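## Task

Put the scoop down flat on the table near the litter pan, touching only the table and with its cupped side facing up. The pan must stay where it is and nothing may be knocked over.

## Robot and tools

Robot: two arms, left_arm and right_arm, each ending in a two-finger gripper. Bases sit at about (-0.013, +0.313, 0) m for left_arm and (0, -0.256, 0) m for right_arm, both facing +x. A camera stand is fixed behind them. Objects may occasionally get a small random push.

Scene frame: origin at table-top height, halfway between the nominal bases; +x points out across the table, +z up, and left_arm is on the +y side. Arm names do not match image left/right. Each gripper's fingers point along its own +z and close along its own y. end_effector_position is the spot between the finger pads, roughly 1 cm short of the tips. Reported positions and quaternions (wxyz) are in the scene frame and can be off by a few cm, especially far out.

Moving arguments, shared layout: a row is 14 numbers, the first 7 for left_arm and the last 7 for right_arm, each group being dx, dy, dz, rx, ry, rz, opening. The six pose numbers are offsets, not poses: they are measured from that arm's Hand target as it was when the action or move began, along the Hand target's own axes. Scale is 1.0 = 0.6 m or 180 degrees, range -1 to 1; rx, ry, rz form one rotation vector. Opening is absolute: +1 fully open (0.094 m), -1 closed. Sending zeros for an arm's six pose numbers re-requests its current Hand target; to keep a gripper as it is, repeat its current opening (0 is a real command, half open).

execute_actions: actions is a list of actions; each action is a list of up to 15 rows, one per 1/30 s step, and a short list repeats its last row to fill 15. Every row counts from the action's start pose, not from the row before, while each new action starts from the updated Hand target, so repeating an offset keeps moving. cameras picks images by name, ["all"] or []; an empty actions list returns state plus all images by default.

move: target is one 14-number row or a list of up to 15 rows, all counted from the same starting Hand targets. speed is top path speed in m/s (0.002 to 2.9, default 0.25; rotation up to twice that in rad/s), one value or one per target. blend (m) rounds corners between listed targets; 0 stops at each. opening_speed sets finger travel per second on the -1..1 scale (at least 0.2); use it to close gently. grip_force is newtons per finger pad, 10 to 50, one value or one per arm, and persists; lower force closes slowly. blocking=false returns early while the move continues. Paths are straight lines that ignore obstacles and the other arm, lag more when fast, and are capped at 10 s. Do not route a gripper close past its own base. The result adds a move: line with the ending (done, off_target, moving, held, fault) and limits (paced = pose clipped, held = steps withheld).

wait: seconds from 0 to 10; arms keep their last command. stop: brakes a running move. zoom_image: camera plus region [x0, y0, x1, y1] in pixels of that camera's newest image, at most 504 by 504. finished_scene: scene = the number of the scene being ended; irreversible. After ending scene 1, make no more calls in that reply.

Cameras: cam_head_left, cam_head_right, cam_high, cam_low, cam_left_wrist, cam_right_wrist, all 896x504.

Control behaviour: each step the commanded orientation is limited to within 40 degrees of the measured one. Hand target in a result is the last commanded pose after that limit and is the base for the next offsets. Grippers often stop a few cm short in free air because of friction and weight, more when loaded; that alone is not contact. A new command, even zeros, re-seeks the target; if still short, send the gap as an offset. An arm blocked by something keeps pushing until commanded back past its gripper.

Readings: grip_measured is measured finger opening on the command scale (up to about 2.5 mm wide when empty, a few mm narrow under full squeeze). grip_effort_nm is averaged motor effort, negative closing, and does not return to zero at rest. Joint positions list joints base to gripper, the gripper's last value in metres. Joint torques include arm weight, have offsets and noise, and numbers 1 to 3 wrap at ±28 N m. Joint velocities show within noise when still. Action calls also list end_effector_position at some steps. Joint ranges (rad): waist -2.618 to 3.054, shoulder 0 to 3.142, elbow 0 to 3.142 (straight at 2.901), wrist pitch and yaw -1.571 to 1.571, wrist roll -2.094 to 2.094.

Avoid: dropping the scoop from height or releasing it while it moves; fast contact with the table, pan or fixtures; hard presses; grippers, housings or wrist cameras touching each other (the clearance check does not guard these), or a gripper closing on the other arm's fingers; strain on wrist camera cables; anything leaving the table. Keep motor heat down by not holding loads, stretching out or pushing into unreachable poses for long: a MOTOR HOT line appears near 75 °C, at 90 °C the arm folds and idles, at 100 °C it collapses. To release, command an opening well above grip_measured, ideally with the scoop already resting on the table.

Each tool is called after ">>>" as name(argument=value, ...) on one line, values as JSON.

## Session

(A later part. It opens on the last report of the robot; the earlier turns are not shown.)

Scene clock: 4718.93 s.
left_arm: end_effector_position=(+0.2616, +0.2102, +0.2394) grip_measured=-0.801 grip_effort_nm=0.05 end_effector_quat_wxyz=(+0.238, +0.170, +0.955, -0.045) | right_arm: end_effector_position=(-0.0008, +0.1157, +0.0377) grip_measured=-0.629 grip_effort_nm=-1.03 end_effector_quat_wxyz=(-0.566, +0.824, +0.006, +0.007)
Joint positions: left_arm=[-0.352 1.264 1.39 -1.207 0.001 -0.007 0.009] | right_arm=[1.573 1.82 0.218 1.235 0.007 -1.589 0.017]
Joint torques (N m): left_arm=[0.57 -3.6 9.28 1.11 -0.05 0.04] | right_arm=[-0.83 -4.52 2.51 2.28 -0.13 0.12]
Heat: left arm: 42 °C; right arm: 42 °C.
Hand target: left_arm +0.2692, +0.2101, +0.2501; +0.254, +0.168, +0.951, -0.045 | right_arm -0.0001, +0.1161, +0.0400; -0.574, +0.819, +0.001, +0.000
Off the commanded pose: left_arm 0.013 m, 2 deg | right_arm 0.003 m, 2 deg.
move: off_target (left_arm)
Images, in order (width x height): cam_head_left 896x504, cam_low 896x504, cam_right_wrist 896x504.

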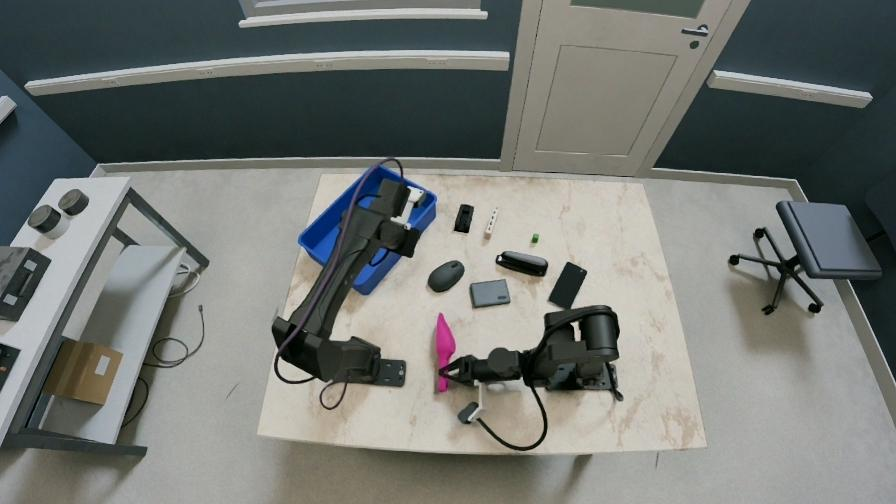

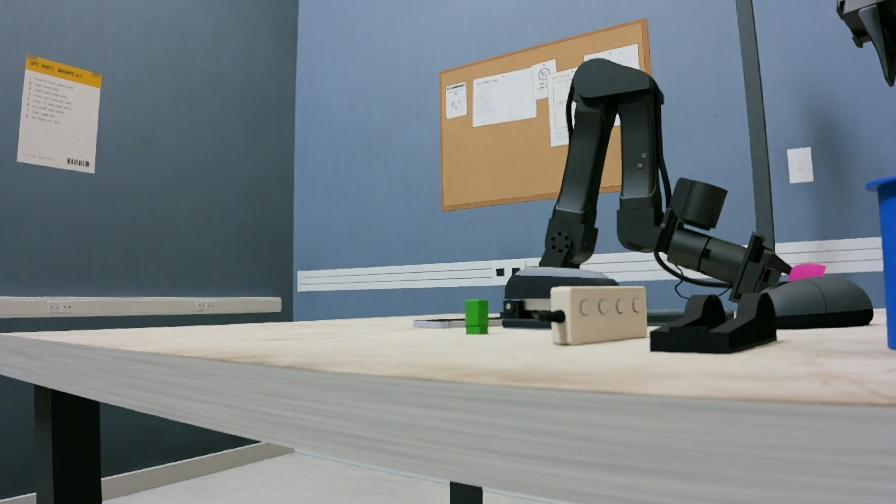

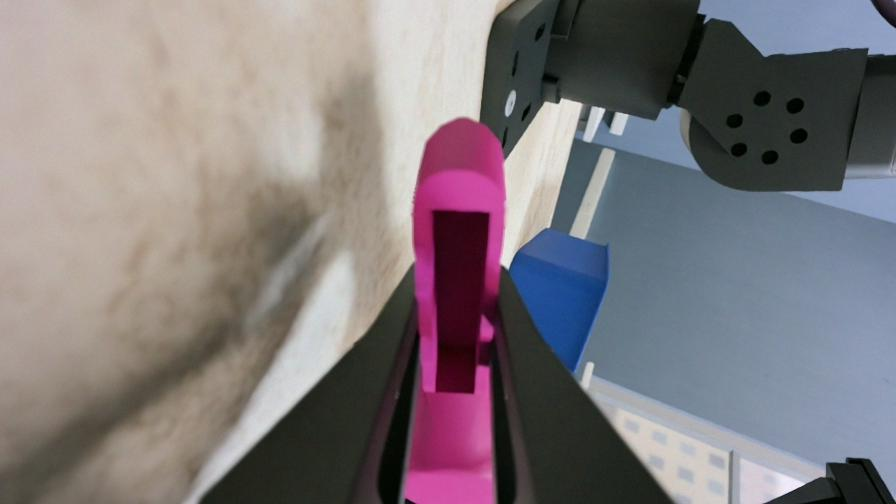

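>>> move(target=[0,0,0,0,0,0,-0.8,0,0.0078,0.0029,0,0,0,-0.8], speed=0.04)

>>> move(target=[0,0,0,0,0,0,-0.8,0,0.0063,0.0023,0,0,0,-0.8], speed=0.04)

Scene clock: 4724.37 s.
left_arm: end_effector_position=(+0.2616, +0.2102, +0.2394) grip_measured=-0.801 grip_effort_nm=0.05 end_effector_quat_wxyz=(+0.238, +0.170, +0.955, -0.045) | right_arm: end_effector_position=(-0.0008, +0.1146, +0.0317) grip_measured=-0.629 grip_effort_nm=-1.03 end_effector_quat_wxyz=(-0.565, +0.825, +0.007, +0.007)
Joint positions: left_arm=[-0.352 1.264 1.39 -1.207 0.001 -0.007 0.009] | right_arm=[1.573 1.862 0.214 1.278 0.006 -1.589 0.017]
Joint torques (N m): left_arm=[0.62 -3.52 9.31 1.11 -0.06 0.07] | right_arm=[-0.84 -4.6 2.51 2.27 -0.14 0.12]
Heat: left arm: 42 °C; right arm: 41 °C.
Hand target: left_arm +0.2692, +0.2101, +0.2501; +0.254, +0.168, +0.951, -0.045 | right_arm -0.0001, +0.1160, +0.0349; -0.574, +0.819, +0.001, +0.000
Off the commanded pose: left_arm 0.013 m, 2 deg | right_arm 0.004 m, 2 deg.
move: off_target (left_arm)

Scene clock: 4725.20 s.
left_arm: end_effector_position=(+0.2616, +0.2102, +0.2394) grip_measured=-0.801 grip_effort_nm=0.05 end_effector_quat_wxyz=(+0.238, +0.170, +0.955, -0.045) | right_arm: end_effector_position=(-0.0009, +0.1160, +0.0314) grip_measured=-0.629 grip_effort_nm=-1.03 end_effector_quat_wxyz=(-0.571, +0.821, +0.007, +0.007)
Joint positions: left_arm=[-0.352 1.264 1.39 -1.207 0.001 -0.007 0.009] | right_arm=[1.573 1.895 0.214 1.325 0.006 -1.589 0.017]
Joint torques (N m): left_arm=[0.5 -3.58 9.29 1.1 -0.06 0.07] | right_arm=[-0.84 -4.42 2.32 2.15 -0.13 0.12]
Heat: left arm: 42 °C; right arm: 41 °C.
Hand target: left_arm +0.2692, +0.2101, +0.2501; +0.254, +0.168, +0.951, -0.045 | right_arm -0.0001, +0.1161, +0.0310; -0.574, +0.819, +0.001, +0.000
Off the commanded pose: left_arm 0.013 m, 2 deg | right_arm 0.001 m, 1 deg.
move: off_target (left_arm)

>>> move(target=[0,0,0,0,0,0,-0.8,0,0,0,0,0,0,-0.1], speed=0.04, opening_speed=0.6, cameras=["cam_head_left","cam_right_wrist"])

>>> zoom_image(camera="cam_head_left", region=[390, 280, 550, 420])

Scene clock: 4731.10 s.
left_arm: end_effector_position=(+0.2616, +0.2102, +0.2394) grip_measured=-0.801 grip_effort_nm=0.05 end_effector_quat_wxyz=(+0.238, +0.170, +0.955, -0.045) | right_arm: end_effector_position=(-0.0010, +0.1160, +0.0313) grip_measured=-0.102 grip_effort_nm=0.11 end_effector_quat_wxyz=(-0.571, +0.821, +0.007, +0.007)
Joint positions: left_arm=[-0.352 1.264 1.39 -1.207 0.001 -0.007 0.009] | right_arm=[1.573 1.895 0.214 1.325 0.005 -1.589 0.042]
Joint torques (N m): left_arm=[0.54 -3.54 9.35 1.11 -0.07 0.04] | right_arm=[-0.84 -4.42 2.33 2.16 -0.13 0.12]
Heat: left arm: 42 °C; right arm: 41 °C.
Hand target: left_arm +0.2692, +0.2101, +0.2501; +0.254, +0.168, +0.951, -0.045 | right_arm -0.0001, +0.1160, +0.0309; -0.574, +0.819, +0.001, +0.000
Off the commanded pose: left_arm 0.013 m, 2 deg | right_arm 0.001 m, 1 deg.
move: off_target (left_arm)
Images, in order (width x height): cam_head_left 896x504, cam_right_wrist 896x504.

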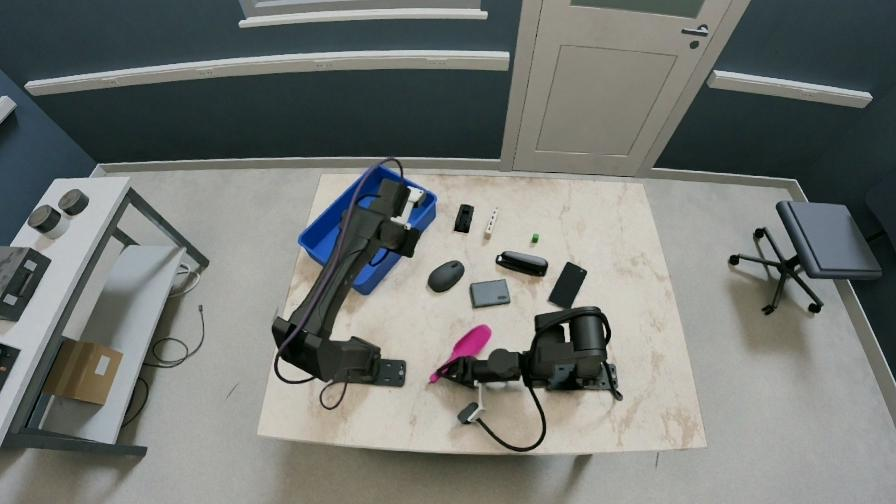

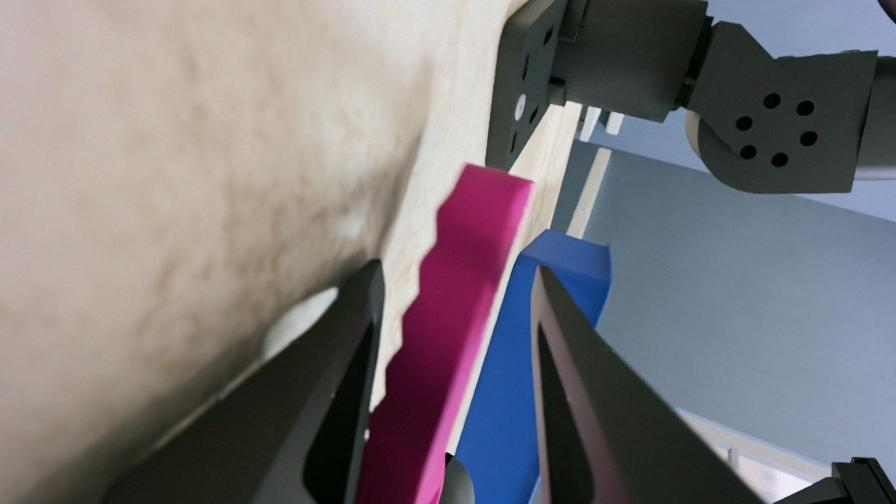

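Scaled by 3.150.

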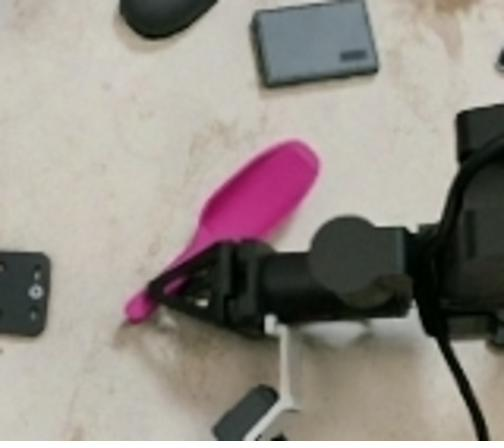

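>>> execute_actions(actions=[], cameras=["cam_head_right","cam_low"])

>>> zoom_image(camera="cam_head_right", region=[400, 290, 560, 430])

>>> zoom_image(camera="cam_low", region=[640, 180, 880, 360])

Scene clock: 4739.77 s.
left_arm: end_effector_position=(+0.2616, +0.2102, +0.2394) grip_measured=-0.801 grip_effort_nm=0.05 end_effector_quat_wxyz=(+0.238, +0.170, +0.955, -0.045) | right_arm: end_effector_position=(-0.0010, +0.1160, +0.0313) grip_measured=-0.102 grip_effort_nm=0.11 end_effector_quat_wxyz=(-0.571, +0.821, +0.007, +0.007)
Joint positions: left_arm=[-0.352 1.264 1.39 -1.207 0.001 -0.007 0.009] | right_arm=[1.573 1.895 0.214 1.325 0.005 -1.589 0.042]
Joint velocities: within noise
Joint torques (N m): left_arm=[0.58 -3.6 9.39 1.09 -0.04 0.04] | right_arm=[-0.8 -4.48 2.33 2.16 -0.12 0.11]
Heat: left arm: 42 °C; right arm: 41 °C.
Hand target: left_arm +0.2692, +0.2101, +0.2501; +0.254, +0.168, +0.951, -0.045 | right_arm -0.0001, +0.1160, +0.0309; -0.574, +0.819, +0.001, +0.000
Tool commands: left_gripper/opening=-0.8 right_gripper/opening=-0.1
Off the commanded pose: left_arm 0.013 m, 2 deg | right_arm 0.001 m, 1 deg.
Images, in order (width x height): cam_head_right 896x504, cam_low 896x504.

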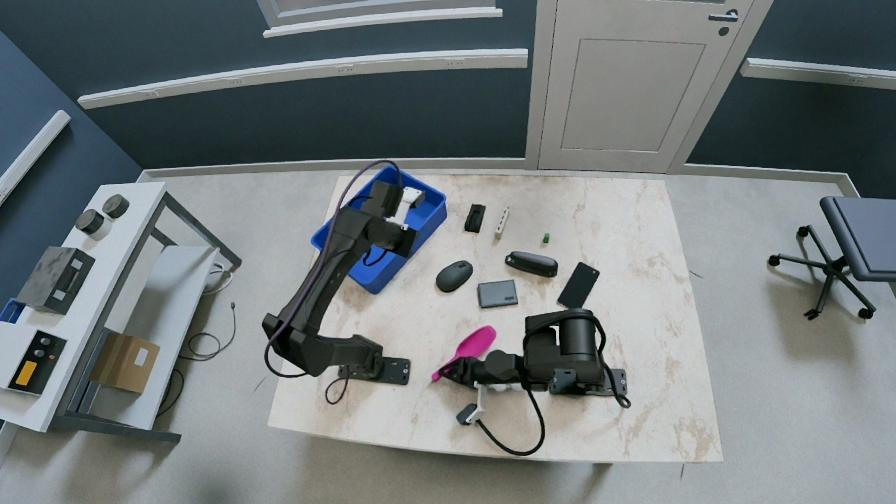

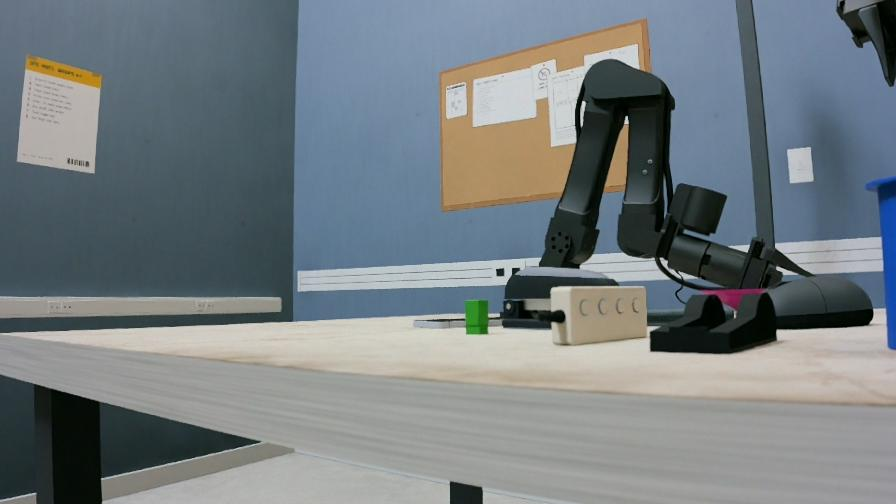

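Scaled by 3.150.

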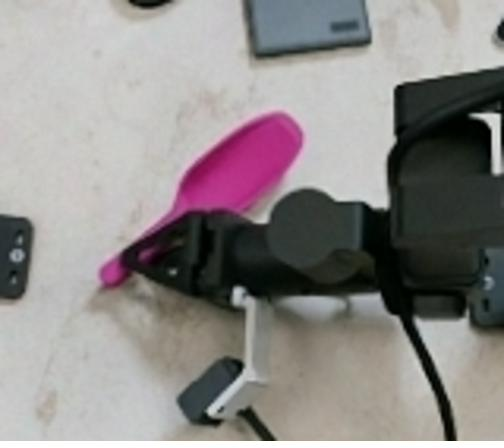

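Scaled by 2.100.

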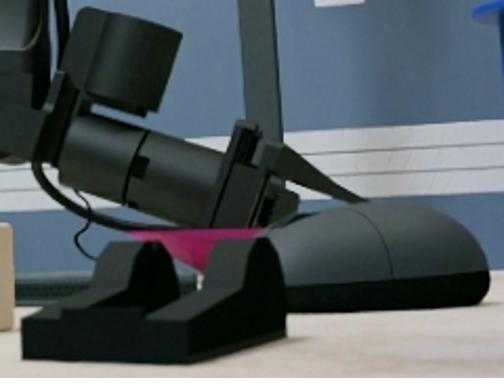

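>>> move(target=[0,0,0,0,0,0,-0.8,0,-0.0043,0.002,-0.3763,0.1186,0.1699,-0.1], speed=0.25, cameras=["cam_head_left","cam_right_wrist"])

>>> zoom_image(camera="cam_head_left", region=[390, 280, 550, 420])

Scene clock: 4773.30 s.
left_arm: end_effector_position=(+0.2616, +0.2102, +0.2394) grip_measured=-0.801 grip_effort_nm=0.05 end_effector_quat_wxyz=(+0.238, +0.170, +0.955, -0.045) | right_arm: end_effector_position=(+0.0007, +0.1115, +0.0319) grip_measured=-0.102 grip_effort_nm=0.10 end_effector_quat_wxyz=(-0.001, +0.956, -0.294, +0.009)
Joint positions: left_arm=[-0.352 1.264 1.39 -1.207 0.001 -0.007 0.009] | right_arm=[1.574 1.993 1.443 -1.025 0.017 -0.97 0.042]
Joint torques (N m): left_arm=[0.62 -3.55 9.35 1.13 -0.06 0.05] | right_arm=[-0.62 -8.16 8.23 0.22 -0.19 0.03]
Heat: left arm: 42 °C; right arm: 43 °C.
Hand target: left_arm +0.2692, +0.2101, +0.2501; +0.254, +0.168, +0.951, -0.045 | right_arm +0.0000, +0.1181, +0.0330; +0.000, +0.954, -0.301, +0.000
Off the commanded pose: left_arm 0.013 m, 2 deg | right_arm 0.007 m, 1 deg.
move: off_target (left_arm)
Images, in order (width x height): cam_head_left 896x504, cam_right_wrist 896x504.

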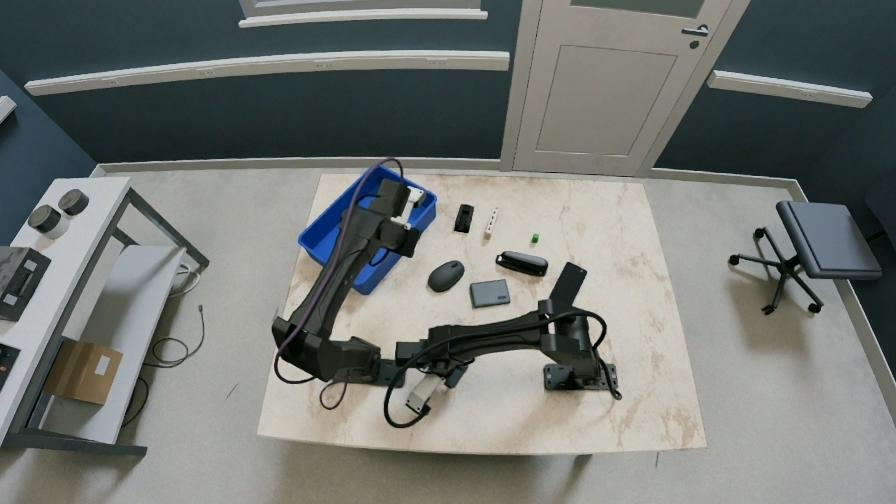

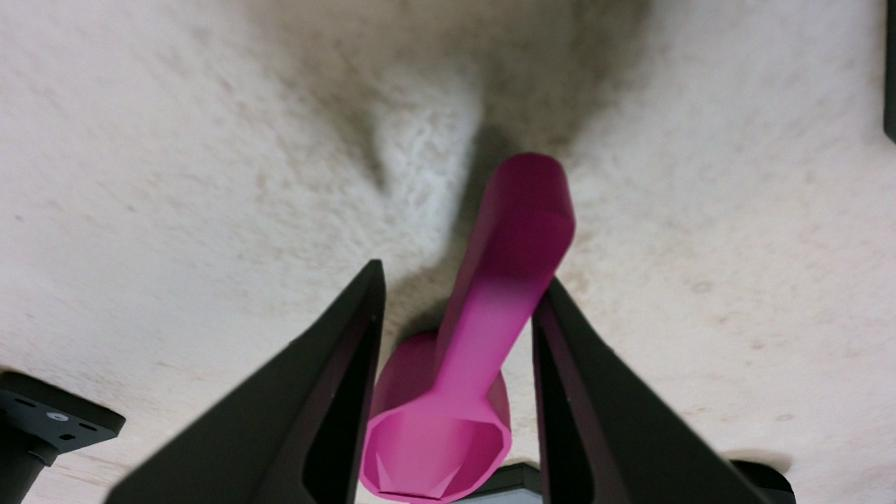

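Scaled by 3.150.

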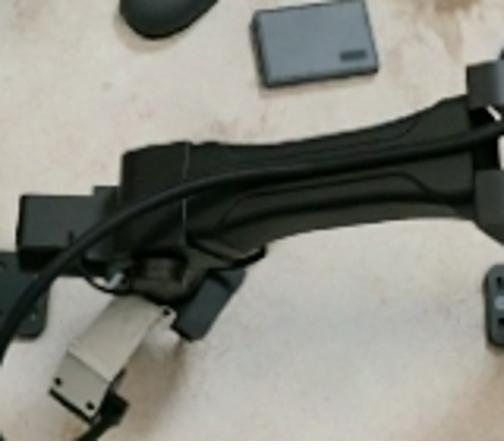

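>>> move(target=[[0,0,0,0,0,0,-0.8,0,-0.0043,0,0,0,0.047,-0.1],[0,0,0,0,0,0,-0.8,0,-0.0043,0,0,0,0.047,-0.8],[0,0,0,0,0,0,-0.8,0,-0.0043,-0.1,0,0,0.047,-0.8]], speed=[0.1,0.1,0.15], opening_speed=1.0, cameras=["cam_head_left","cam_right_wrist"])

Scene clock: 4785.97 s.
left_arm: end_effector_position=(+0.2616, +0.2102, +0.2394) grip_measured=-0.801 grip_effort_nm=0.05 end_effector_quat_wxyz=(+0.238, +0.170, +0.955, -0.045) | right_arm: end_effector_position=(+0.0010, +0.1134, +0.0769) grip_measured=-0.631 grip_effort_nm=-1.03 end_effector_quat_wxyz=(+0.018, +0.931, -0.364, +0.014)
Joint positions: left_arm=[-0.352 1.264 1.39 -1.207 0.001 -0.007 0.009] | right_arm=[1.571 2.001 1.635 -1.25 0.013 -0.825 0.017]
Joint torques (N m): left_arm=[0.65 -3.48 9.31 1.12 -0.08 0.05] | right_arm=[-0.75 -12.04 8.2 0.11 -0.13 0.04]
Heat: left arm: 42 °C; right arm: 41 °C.
Hand target: left_arm +0.2692, +0.2101, +0.2501; +0.254, +0.168, +0.951, -0.045 | right_arm +0.0015, +0.1203, +0.0930; +0.000, +0.929, -0.370, +0.000
Off the commanded pose: left_arm 0.013 m, 2 deg | right_arm 0.017 m, 3 deg.
move: off_target (left_arm, right_arm)
Images, in order (width x height): cam_head_left 896x504, cam_right_wrist 896x504.

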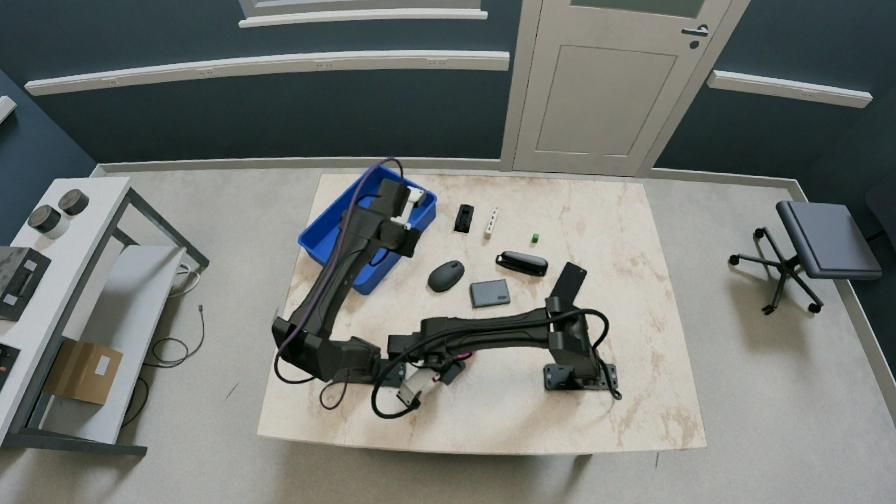

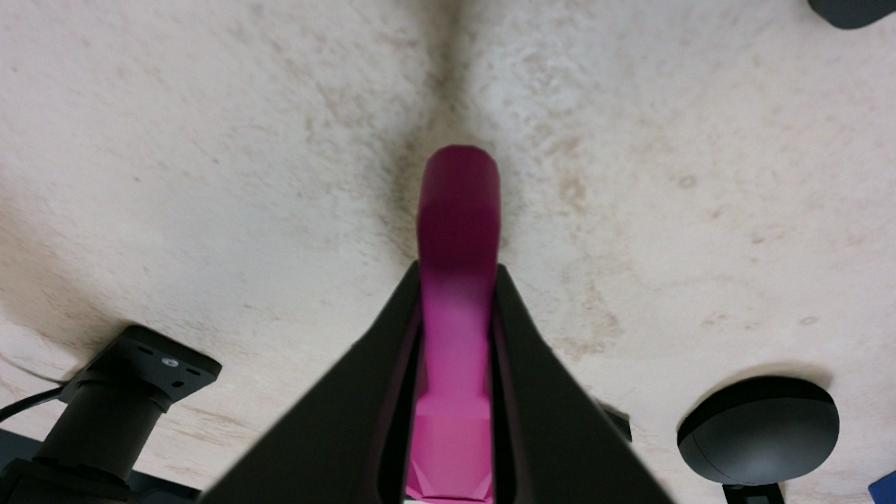

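>>> move(target=[0,0,0,0,0,0,-0.8,0,0,0.105,0,0,0,-0.8], speed=0.06)

Scene clock: 4858.60 s.
left_arm: end_effector_position=(+0.2616, +0.2102, +0.2394) grip_measured=-0.801 grip_effort_nm=0.05 end_effector_quat_wxyz=(+0.238, +0.170, +0.955, -0.045) | right_arm: end_effector_position=(+0.0010, +0.1178, +0.0349) grip_measured=-0.631 grip_effort_nm=-1.03 end_effector_quat_wxyz=(-0.002, +0.931, -0.364, +0.006)
Joint positions: left_arm=[-0.352 1.264 1.39 -1.207 0.001 -0.007 0.009] | right_arm=[1.571 2.008 1.477 -1.04 0.013 -0.825 0.017]
Joint torques (N m): left_arm=[0.57 -3.54 9.29 1.13 -0.05 0.06] | right_arm=[-0.76 -8.58 5.78 0.48 -0.13 0.04]
Heat: left arm: 42 °C; right arm: 42 °C.
Hand target: left_arm +0.2692, +0.2101, +0.2501; +0.254, +0.168, +0.951, -0.045 | right_arm +0.0015, +0.1202, +0.0301; +0.000, +0.929, -0.370, +0.000
Off the commanded pose: left_arm 0.013 m, 2 deg | right_arm 0.006 m, 1 deg.
move: off_target (left_arm)

>>> move(target=[0,0,0,0,0,0,-0.8,0,0,0.007,0,0,0,-0.8], speed=0.04)

>>> move(target=[[0,0,0,0,0,0,-0.8,0,0,-0.004,0,0,0,-0.8],[0,0,0,0,0,0,-0.8,0,0,-0.004,0,0,0,-0.2],[0,0,0,0,0,0,-0.8,0,0,-0.15,0,0,0,-0.2]], speed=[0.04,0.05,0.15], opening_speed=1.0, cameras=["cam_right_wrist","cam_high"])

Scene clock: 4862.70 s.
left_arm: end_effector_position=(+0.2616, +0.2102, +0.2394) grip_measured=-0.801 grip_effort_nm=0.05 end_effector_quat_wxyz=(+0.238, +0.170, +0.955, -0.045) | right_arm: end_effector_position=(+0.0010, +0.1179, +0.0330) grip_measured=-0.631 grip_effort_nm=-1.03 end_effector_quat_wxyz=(-0.004, +0.931, -0.364, +0.005)
Joint positions: left_arm=[-0.352 1.264 1.39 -1.207 0.001 -0.007 0.009] | right_arm=[1.571 2.008 1.469 -1.029 0.013 -0.825 0.017]
Joint torques (N m): left_arm=[0.54 -3.52 9.35 1.11 -0.06 0.05] | right_arm=[-0.79 -8.17 5.53 0.51 -0.12 0.03]
Heat: left arm: 42 °C; right arm: 42 °C.
Hand target: left_arm +0.2692, +0.2101, +0.2501; +0.254, +0.168, +0.951, -0.045 | right_arm +0.0015, +0.1203, +0.0259; +0.000, +0.929, -0.370, +0.000
Off the commanded pose: left_arm 0.013 m, 2 deg | right_arm 0.008 m, 1 deg.
move: off_target (left_arm)

Scene clock: 4865.63 s.
left_arm: end_effector_position=(+0.2616, +0.2102, +0.2394) grip_measured=-0.801 grip_effort_nm=0.05 end_effector_quat_wxyz=(+0.238, +0.170, +0.955, -0.045) | right_arm: end_effector_position=(+0.0010, +0.1139, +0.0962) grip_measured=-0.202 grip_effort_nm=0.11 end_effector_quat_wxyz=(+0.024, +0.931, -0.364, +0.016)
Joint positions: left_arm=[-0.352 1.264 1.39 -1.207 0.001 -0.007 0.009] | right_arm=[1.571 2.008 1.723 -1.341 0.013 -0.825 0.037]
Joint torques (N m): left_arm=[0.55 -3.49 9.36 1.12 -0.04 0.05] | right_arm=[-0.75 -13.11 8.1 0.15 -0.12 0.03]
Heat: left arm: 42 °C; right arm: 42 °C.
Hand target: left_arm +0.2692, +0.2101, +0.2501; +0.254, +0.168, +0.951, -0.045 | right_arm +0.0015, +0.1202, +0.1159; +0.000, +0.929, -0.370, +0.000
Off the commanded pose: left_arm 0.013 m, 2 deg | right_arm 0.021 m, 3 deg.
move: off_target (left_arm, right_arm)
Images, in order (width x height): cam_high 896x504, cam_right_wrist 896x504.

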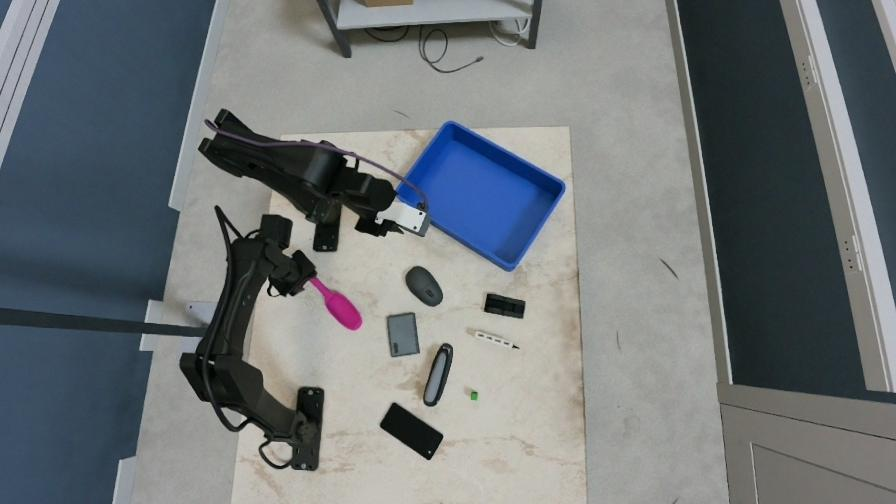

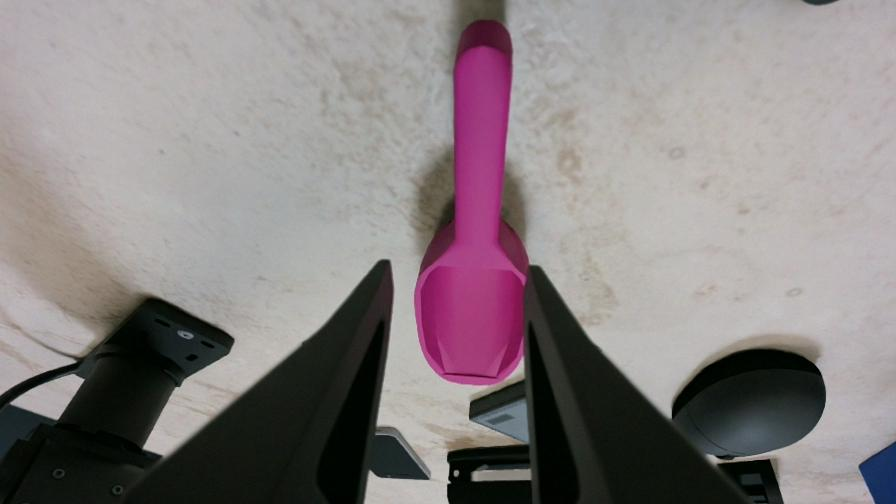

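>>> move(target=[0,0,0,0,0,0,-0.8,0.667,0.108,-0.0735,0,0,0.761,-0.2], speed=0.3, cameras=["cam_high"])

>>> zoom_image(camera="cam_high", region=[230, 110, 590, 490])

Scene clock: 4882.67 s.
left_arm: end_effector_position=(+0.2616, +0.2102, +0.2394) grip_measured=-0.801 grip_effort_nm=0.05 end_effector_quat_wxyz=(+0.238, +0.170, +0.955, -0.045) | right_arm: end_effector_position=(+0.2402, -0.2037, +0.1539) grip_measured=-0.202 grip_effort_nm=0.11 end_effector_quat_wxyz=(-0.010, -0.002, +1.000, -0.004)
Joint positions: left_arm=[-0.352 1.264 1.39 -1.207 0.001 -0.007 0.009] | right_arm=[0.212 1.496 1.345 -1.441 0.004 0.208 0.037]
Joint torques (N m): left_arm=[0.59 -3.51 9.31 1.12 -0.06 0.05] | right_arm=[-0.35 -4.46 8.53 0.27 -0.05 0.08]
Heat: left arm: 42 °C; right arm: 41 °C.
Hand target: left_arm +0.2692, +0.2101, +0.2501; +0.254, +0.168, +0.951, -0.045 | right_arm +0.2473, -0.2022, +0.1597; +0.000, +0.004, +1.000, +0.000
Off the commanded pose: left_arm 0.013 m, 2 deg | right_arm 0.009 m, 1 deg.
move: off_target (left_arm)
Images, in order (width x height): cam_high 896x504.

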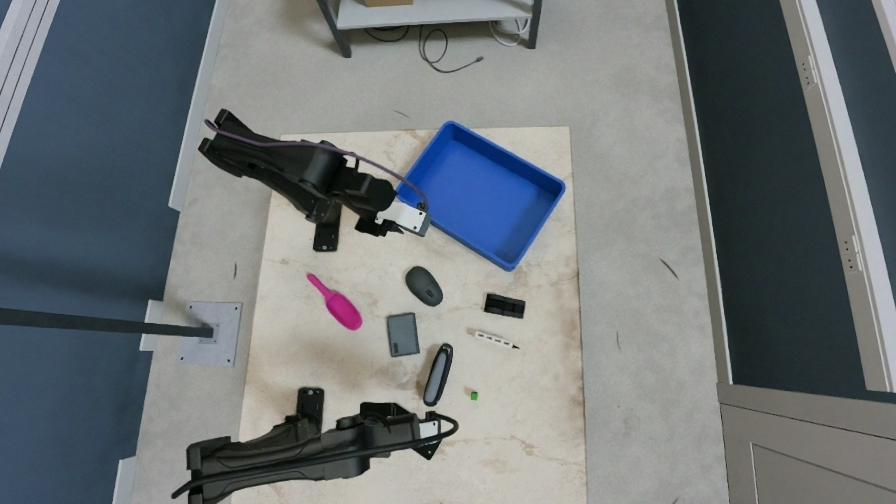

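Scaled by 1.326.

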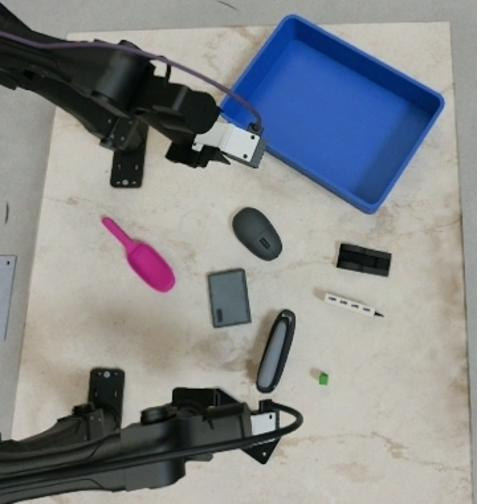

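>>> move(target=[0.4224,-0.3078,0.0086,0.0396,0.1629,0.1485,-0.2,0,0,0,0,0,0,-0.2], speed=0.3, cameras=["cam_left_wrist"])

Scene clock: 4941.33 s.
left_arm: end_effector_position=(+0.0041, +0.1138, +0.1219) grip_measured=-0.203 grip_effort_nm=0.14 end_effector_quat_wxyz=(+0.001, +0.402, +0.915, +0.004) | right_arm: end_effector_position=(+0.2401, -0.2037, +0.1539) grip_measured=-0.202 grip_effort_nm=0.10 end_effector_quat_wxyz=(-0.010, -0.002, +1.000, -0.004)
Joint positions: left_arm=[-1.485 1.298 1.056 -1.335 -0.005 -0.664 0.037] | right_arm=[0.212 1.496 1.345 -1.441 0.004 0.209 0.037]
Joint torques (N m): left_arm=[-0.83 -3.69 4.98 0.43 0.03 -0.14] | right_arm=[-0.38 -4.51 8.49 0.25 -0.04 0.05]
Heat: left arm: 42 °C; right arm: 43 °C.
Hand target: left_arm +0.0021, +0.1112, +0.1190; +0.001, +0.402, +0.916, +0.000 | right_arm +0.2473, -0.2022, +0.1597; +0.000, +0.004, +1.000, +0.000
Off the commanded pose: left_arm 0.004 m, 0 deg | right_arm 0.009 m, 1 deg.
move: done
Images, in order (width x height): cam_left_wrist 896x504.

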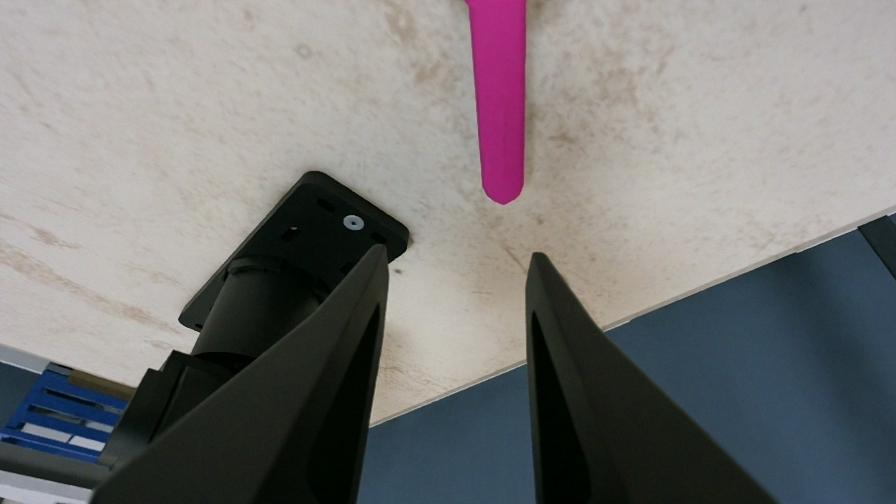

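>>> move(target=[[-0.0567,-0.0208,0,0,0,-0.034,-0.2,0,0,0,0,0,0,-0.2],[-0.0567,-0.0208,0.15,0,0,-0.034,-0.2,0,0,0,0,0,0,-0.2],[-0.0567,-0.0208,0.15,0,0,-0.034,-0.8,0,0,0,0,0,0,-0.2],[-0.0567,-0.0208,-0.0433,0,0,-0.034,-0.8,0,0,0,0,0,0,-0.2],[-0.1223,0.4593,-0.0433,0,0,-0.111,-0.8,0,0,0,0,0,0,-0.2]], speed=[0.2,0.15,0.1,0.25,0.3], blend=[0.01,0,0,0.02,0], opening_speed=1.2, cameras=["cam_left_wrist","cam_high"])

Scene clock: 4978.40 s.
left_arm: end_effector_position=(+0.2466, +0.2469, +0.1400) grip_measured=-0.641 grip_effort_nm=-1.03 end_effector_quat_wxyz=(-0.010, +0.234, +0.972, +0.006) | right_arm: end_effector_position=(+0.2401, -0.2037, +0.1539) grip_measured=-0.202 grip_effort_nm=0.10 end_effector_quat_wxyz=(-0.010, -0.002, +1.000, -0.004)
Joint positions: left_arm=[-0.251 1.576 1.367 -1.382 -0.011 0.214 0.017] | right_arm=[0.212 1.496 1.345 -1.441 0.004 0.209 0.037]
Joint torques (N m): left_arm=[0.17 -5.94 8.92 0.26 0.09 0.09] | right_arm=[-0.35 -4.51 8.49 0.24 -0.04 0.07]
Heat: left arm: 40 °C; right arm: 44 °C.
Hand target: left_arm +0.2546, +0.2437, +0.1454; +0.001, +0.237, +0.971, +0.000 | right_arm +0.2473, -0.2022, +0.1597; +0.000, +0.004, +1.000, +0.000
Off the commanded pose: left_arm 0.010 m, 1 deg | right_arm 0.009 m, 1 deg.
move: done
Images, in order (width x height): cam_high 896x504, cam_left_wrist 896x504.

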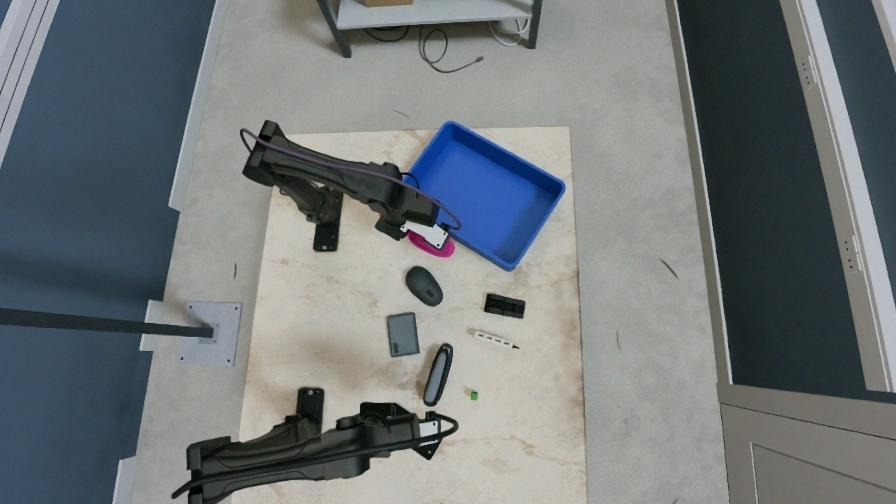

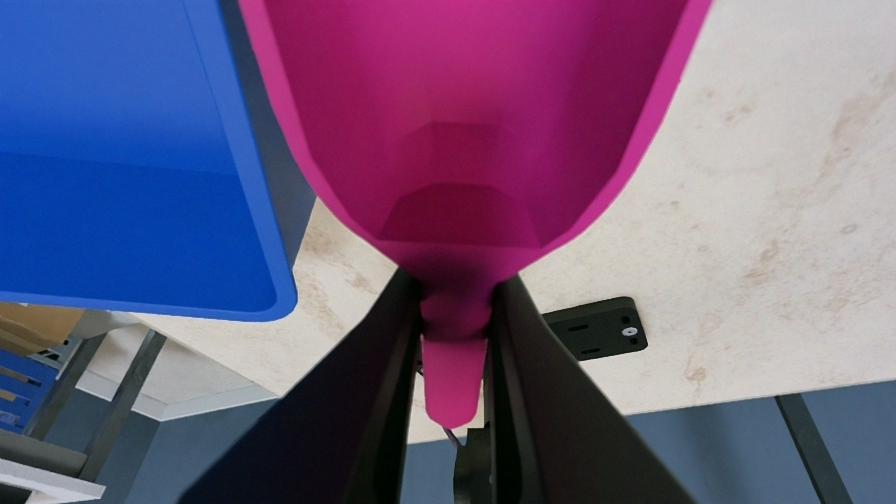

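>>> move(target=[[0,-0.01,0.04,0,0,-0.033,-0.8,0,0,0,0,0,0,-0.2],[0,-0.01,0.165,0,0,-0.033,-0.8,0,0,0,0,0,0,-0.2],[0,-0.01,0.1973,0,0,-0.033,-0.8,0,0,0,0,0,0,-0.2]], speed=[0.15,0.2,0.05], blend=[0.01,0.005,0], cameras=["cam_left_wrist"])

Scene clock: 4992.93 s.
left_arm: end_effector_position=(+0.2532, +0.2425, +0.0349) grip_measured=-0.641 grip_effort_nm=-1.03 end_effector_quat_wxyz=(+0.005, +0.185, +0.983, +0.005) | right_arm: end_effector_position=(+0.2401, -0.2037, +0.1539) grip_measured=-0.202 grip_effort_nm=0.10 end_effector_quat_wxyz=(-0.010, -0.002, +1.000, -0.004)
Joint positions: left_arm=[-0.26 1.649 1.016 -0.929 -0.01 0.105 0.017] | right_arm=[0.212 1.496 1.345 -1.441 0.004 0.209 0.037]
Joint torques (N m): left_arm=[-0.96 -5.74 4.25 0.46 0.08 -0.09] | right_arm=[-0.35 -4.49 8.47 0.25 -0.04 0.06]
Heat: left arm: 41 °C; right arm: 44 °C.
Hand target: left_arm +0.2520, +0.2384, +0.0270; +0.001, +0.186, +0.982, +0.000 | right_arm +0.2473, -0.2022, +0.1597; +0.000, +0.004, +1.000, +0.000
Off the commanded pose: left_arm 0.009 m, 1 deg | right_arm 0.009 m, 1 deg.
move: done
Images, in order (width x height): cam_left_wrist 896x504.

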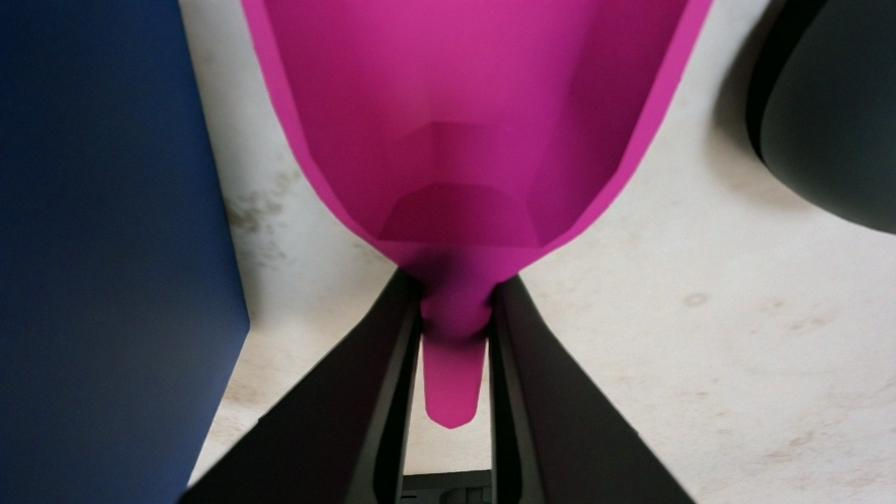

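>>> move(target=[[0,0,-0.003,0,0,0,-0.8,0,0,0,0,0,0,-0.2],[0,0,-0.003,0,0,0,-0.2,0,0,0,0,0,0,-0.2],[0,0,-0.2,0,0,0,-0.2,0,0,0,0,0,0,-0.2]], speed=[0.05,0.05,0.2], opening_speed=1.0, cameras=["cam_left_wrist","cam_high"])

Scene clock: 5000.93 s.
left_arm: end_effector_position=(+0.2489, +0.2437, +0.1335) grip_measured=-0.203 grip_effort_nm=0.15 end_effector_quat_wxyz=(-0.021, +0.185, +0.982, +0.007) | right_arm: end_effector_position=(+0.2401, -0.2037, +0.1539) grip_measured=-0.202 grip_effort_nm=0.10 end_effector_quat_wxyz=(-0.010, -0.002, +1.000, -0.004)
Joint positions: left_arm=[-0.26 1.609 1.375 -1.38 -0.01 0.105 0.037] | right_arm=[0.212 1.496 1.345 -1.441 0.004 0.209 0.037]
Joint torques (N m): left_arm=[-1.02 -9.89 8.23 0.11 0.09 -0.12] | right_arm=[-0.38 -4.52 8.47 0.26 -0.04 0.06]
Heat: left arm: 40 °C; right arm: 44 °C.
Hand target: left_arm +0.2517, +0.2384, +0.1470; +0.000, +0.186, +0.982, +0.000 | right_arm +0.2473, -0.2022, +0.1597; +0.000, +0.004, +1.000, +0.000
Off the commanded pose: left_arm 0.015 m, 3 deg | right_arm 0.009 m, 1 deg.
move: off_target (left_arm)
Images, in order (width x height): cam_high 896x504, cam_left_wrist 896x504.

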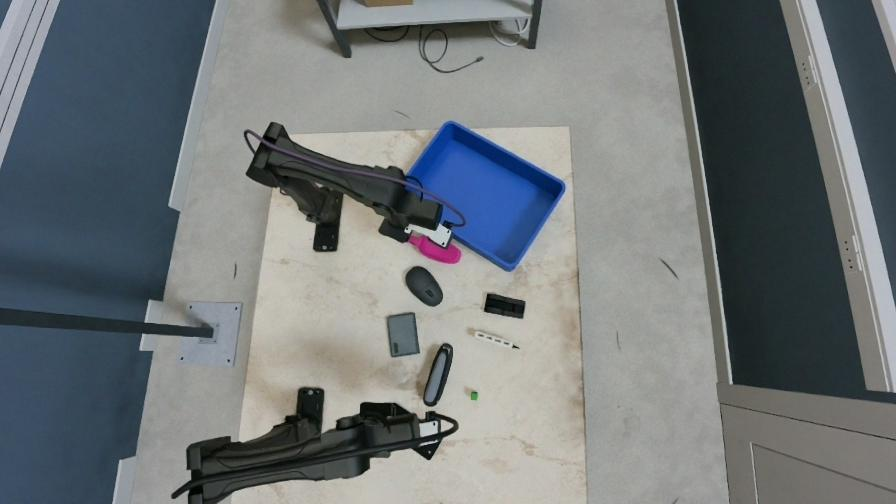

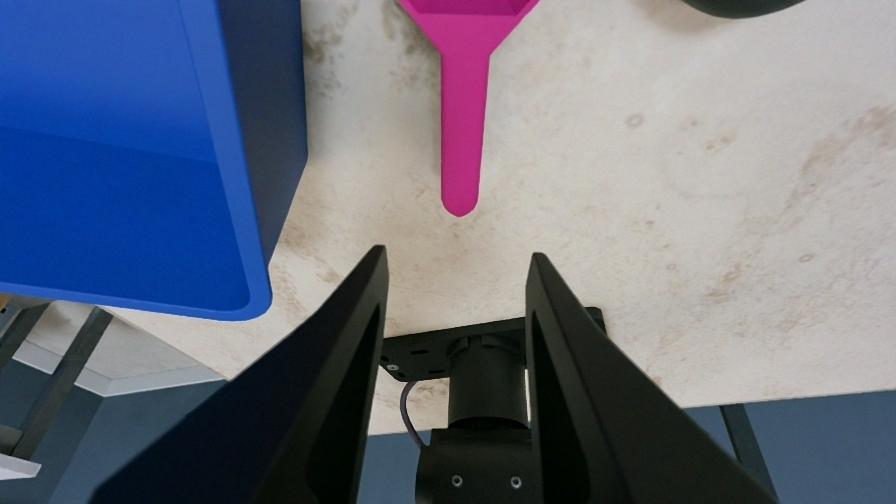

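>>> finished_scene(scene=1)

The scene is finished: the task was done.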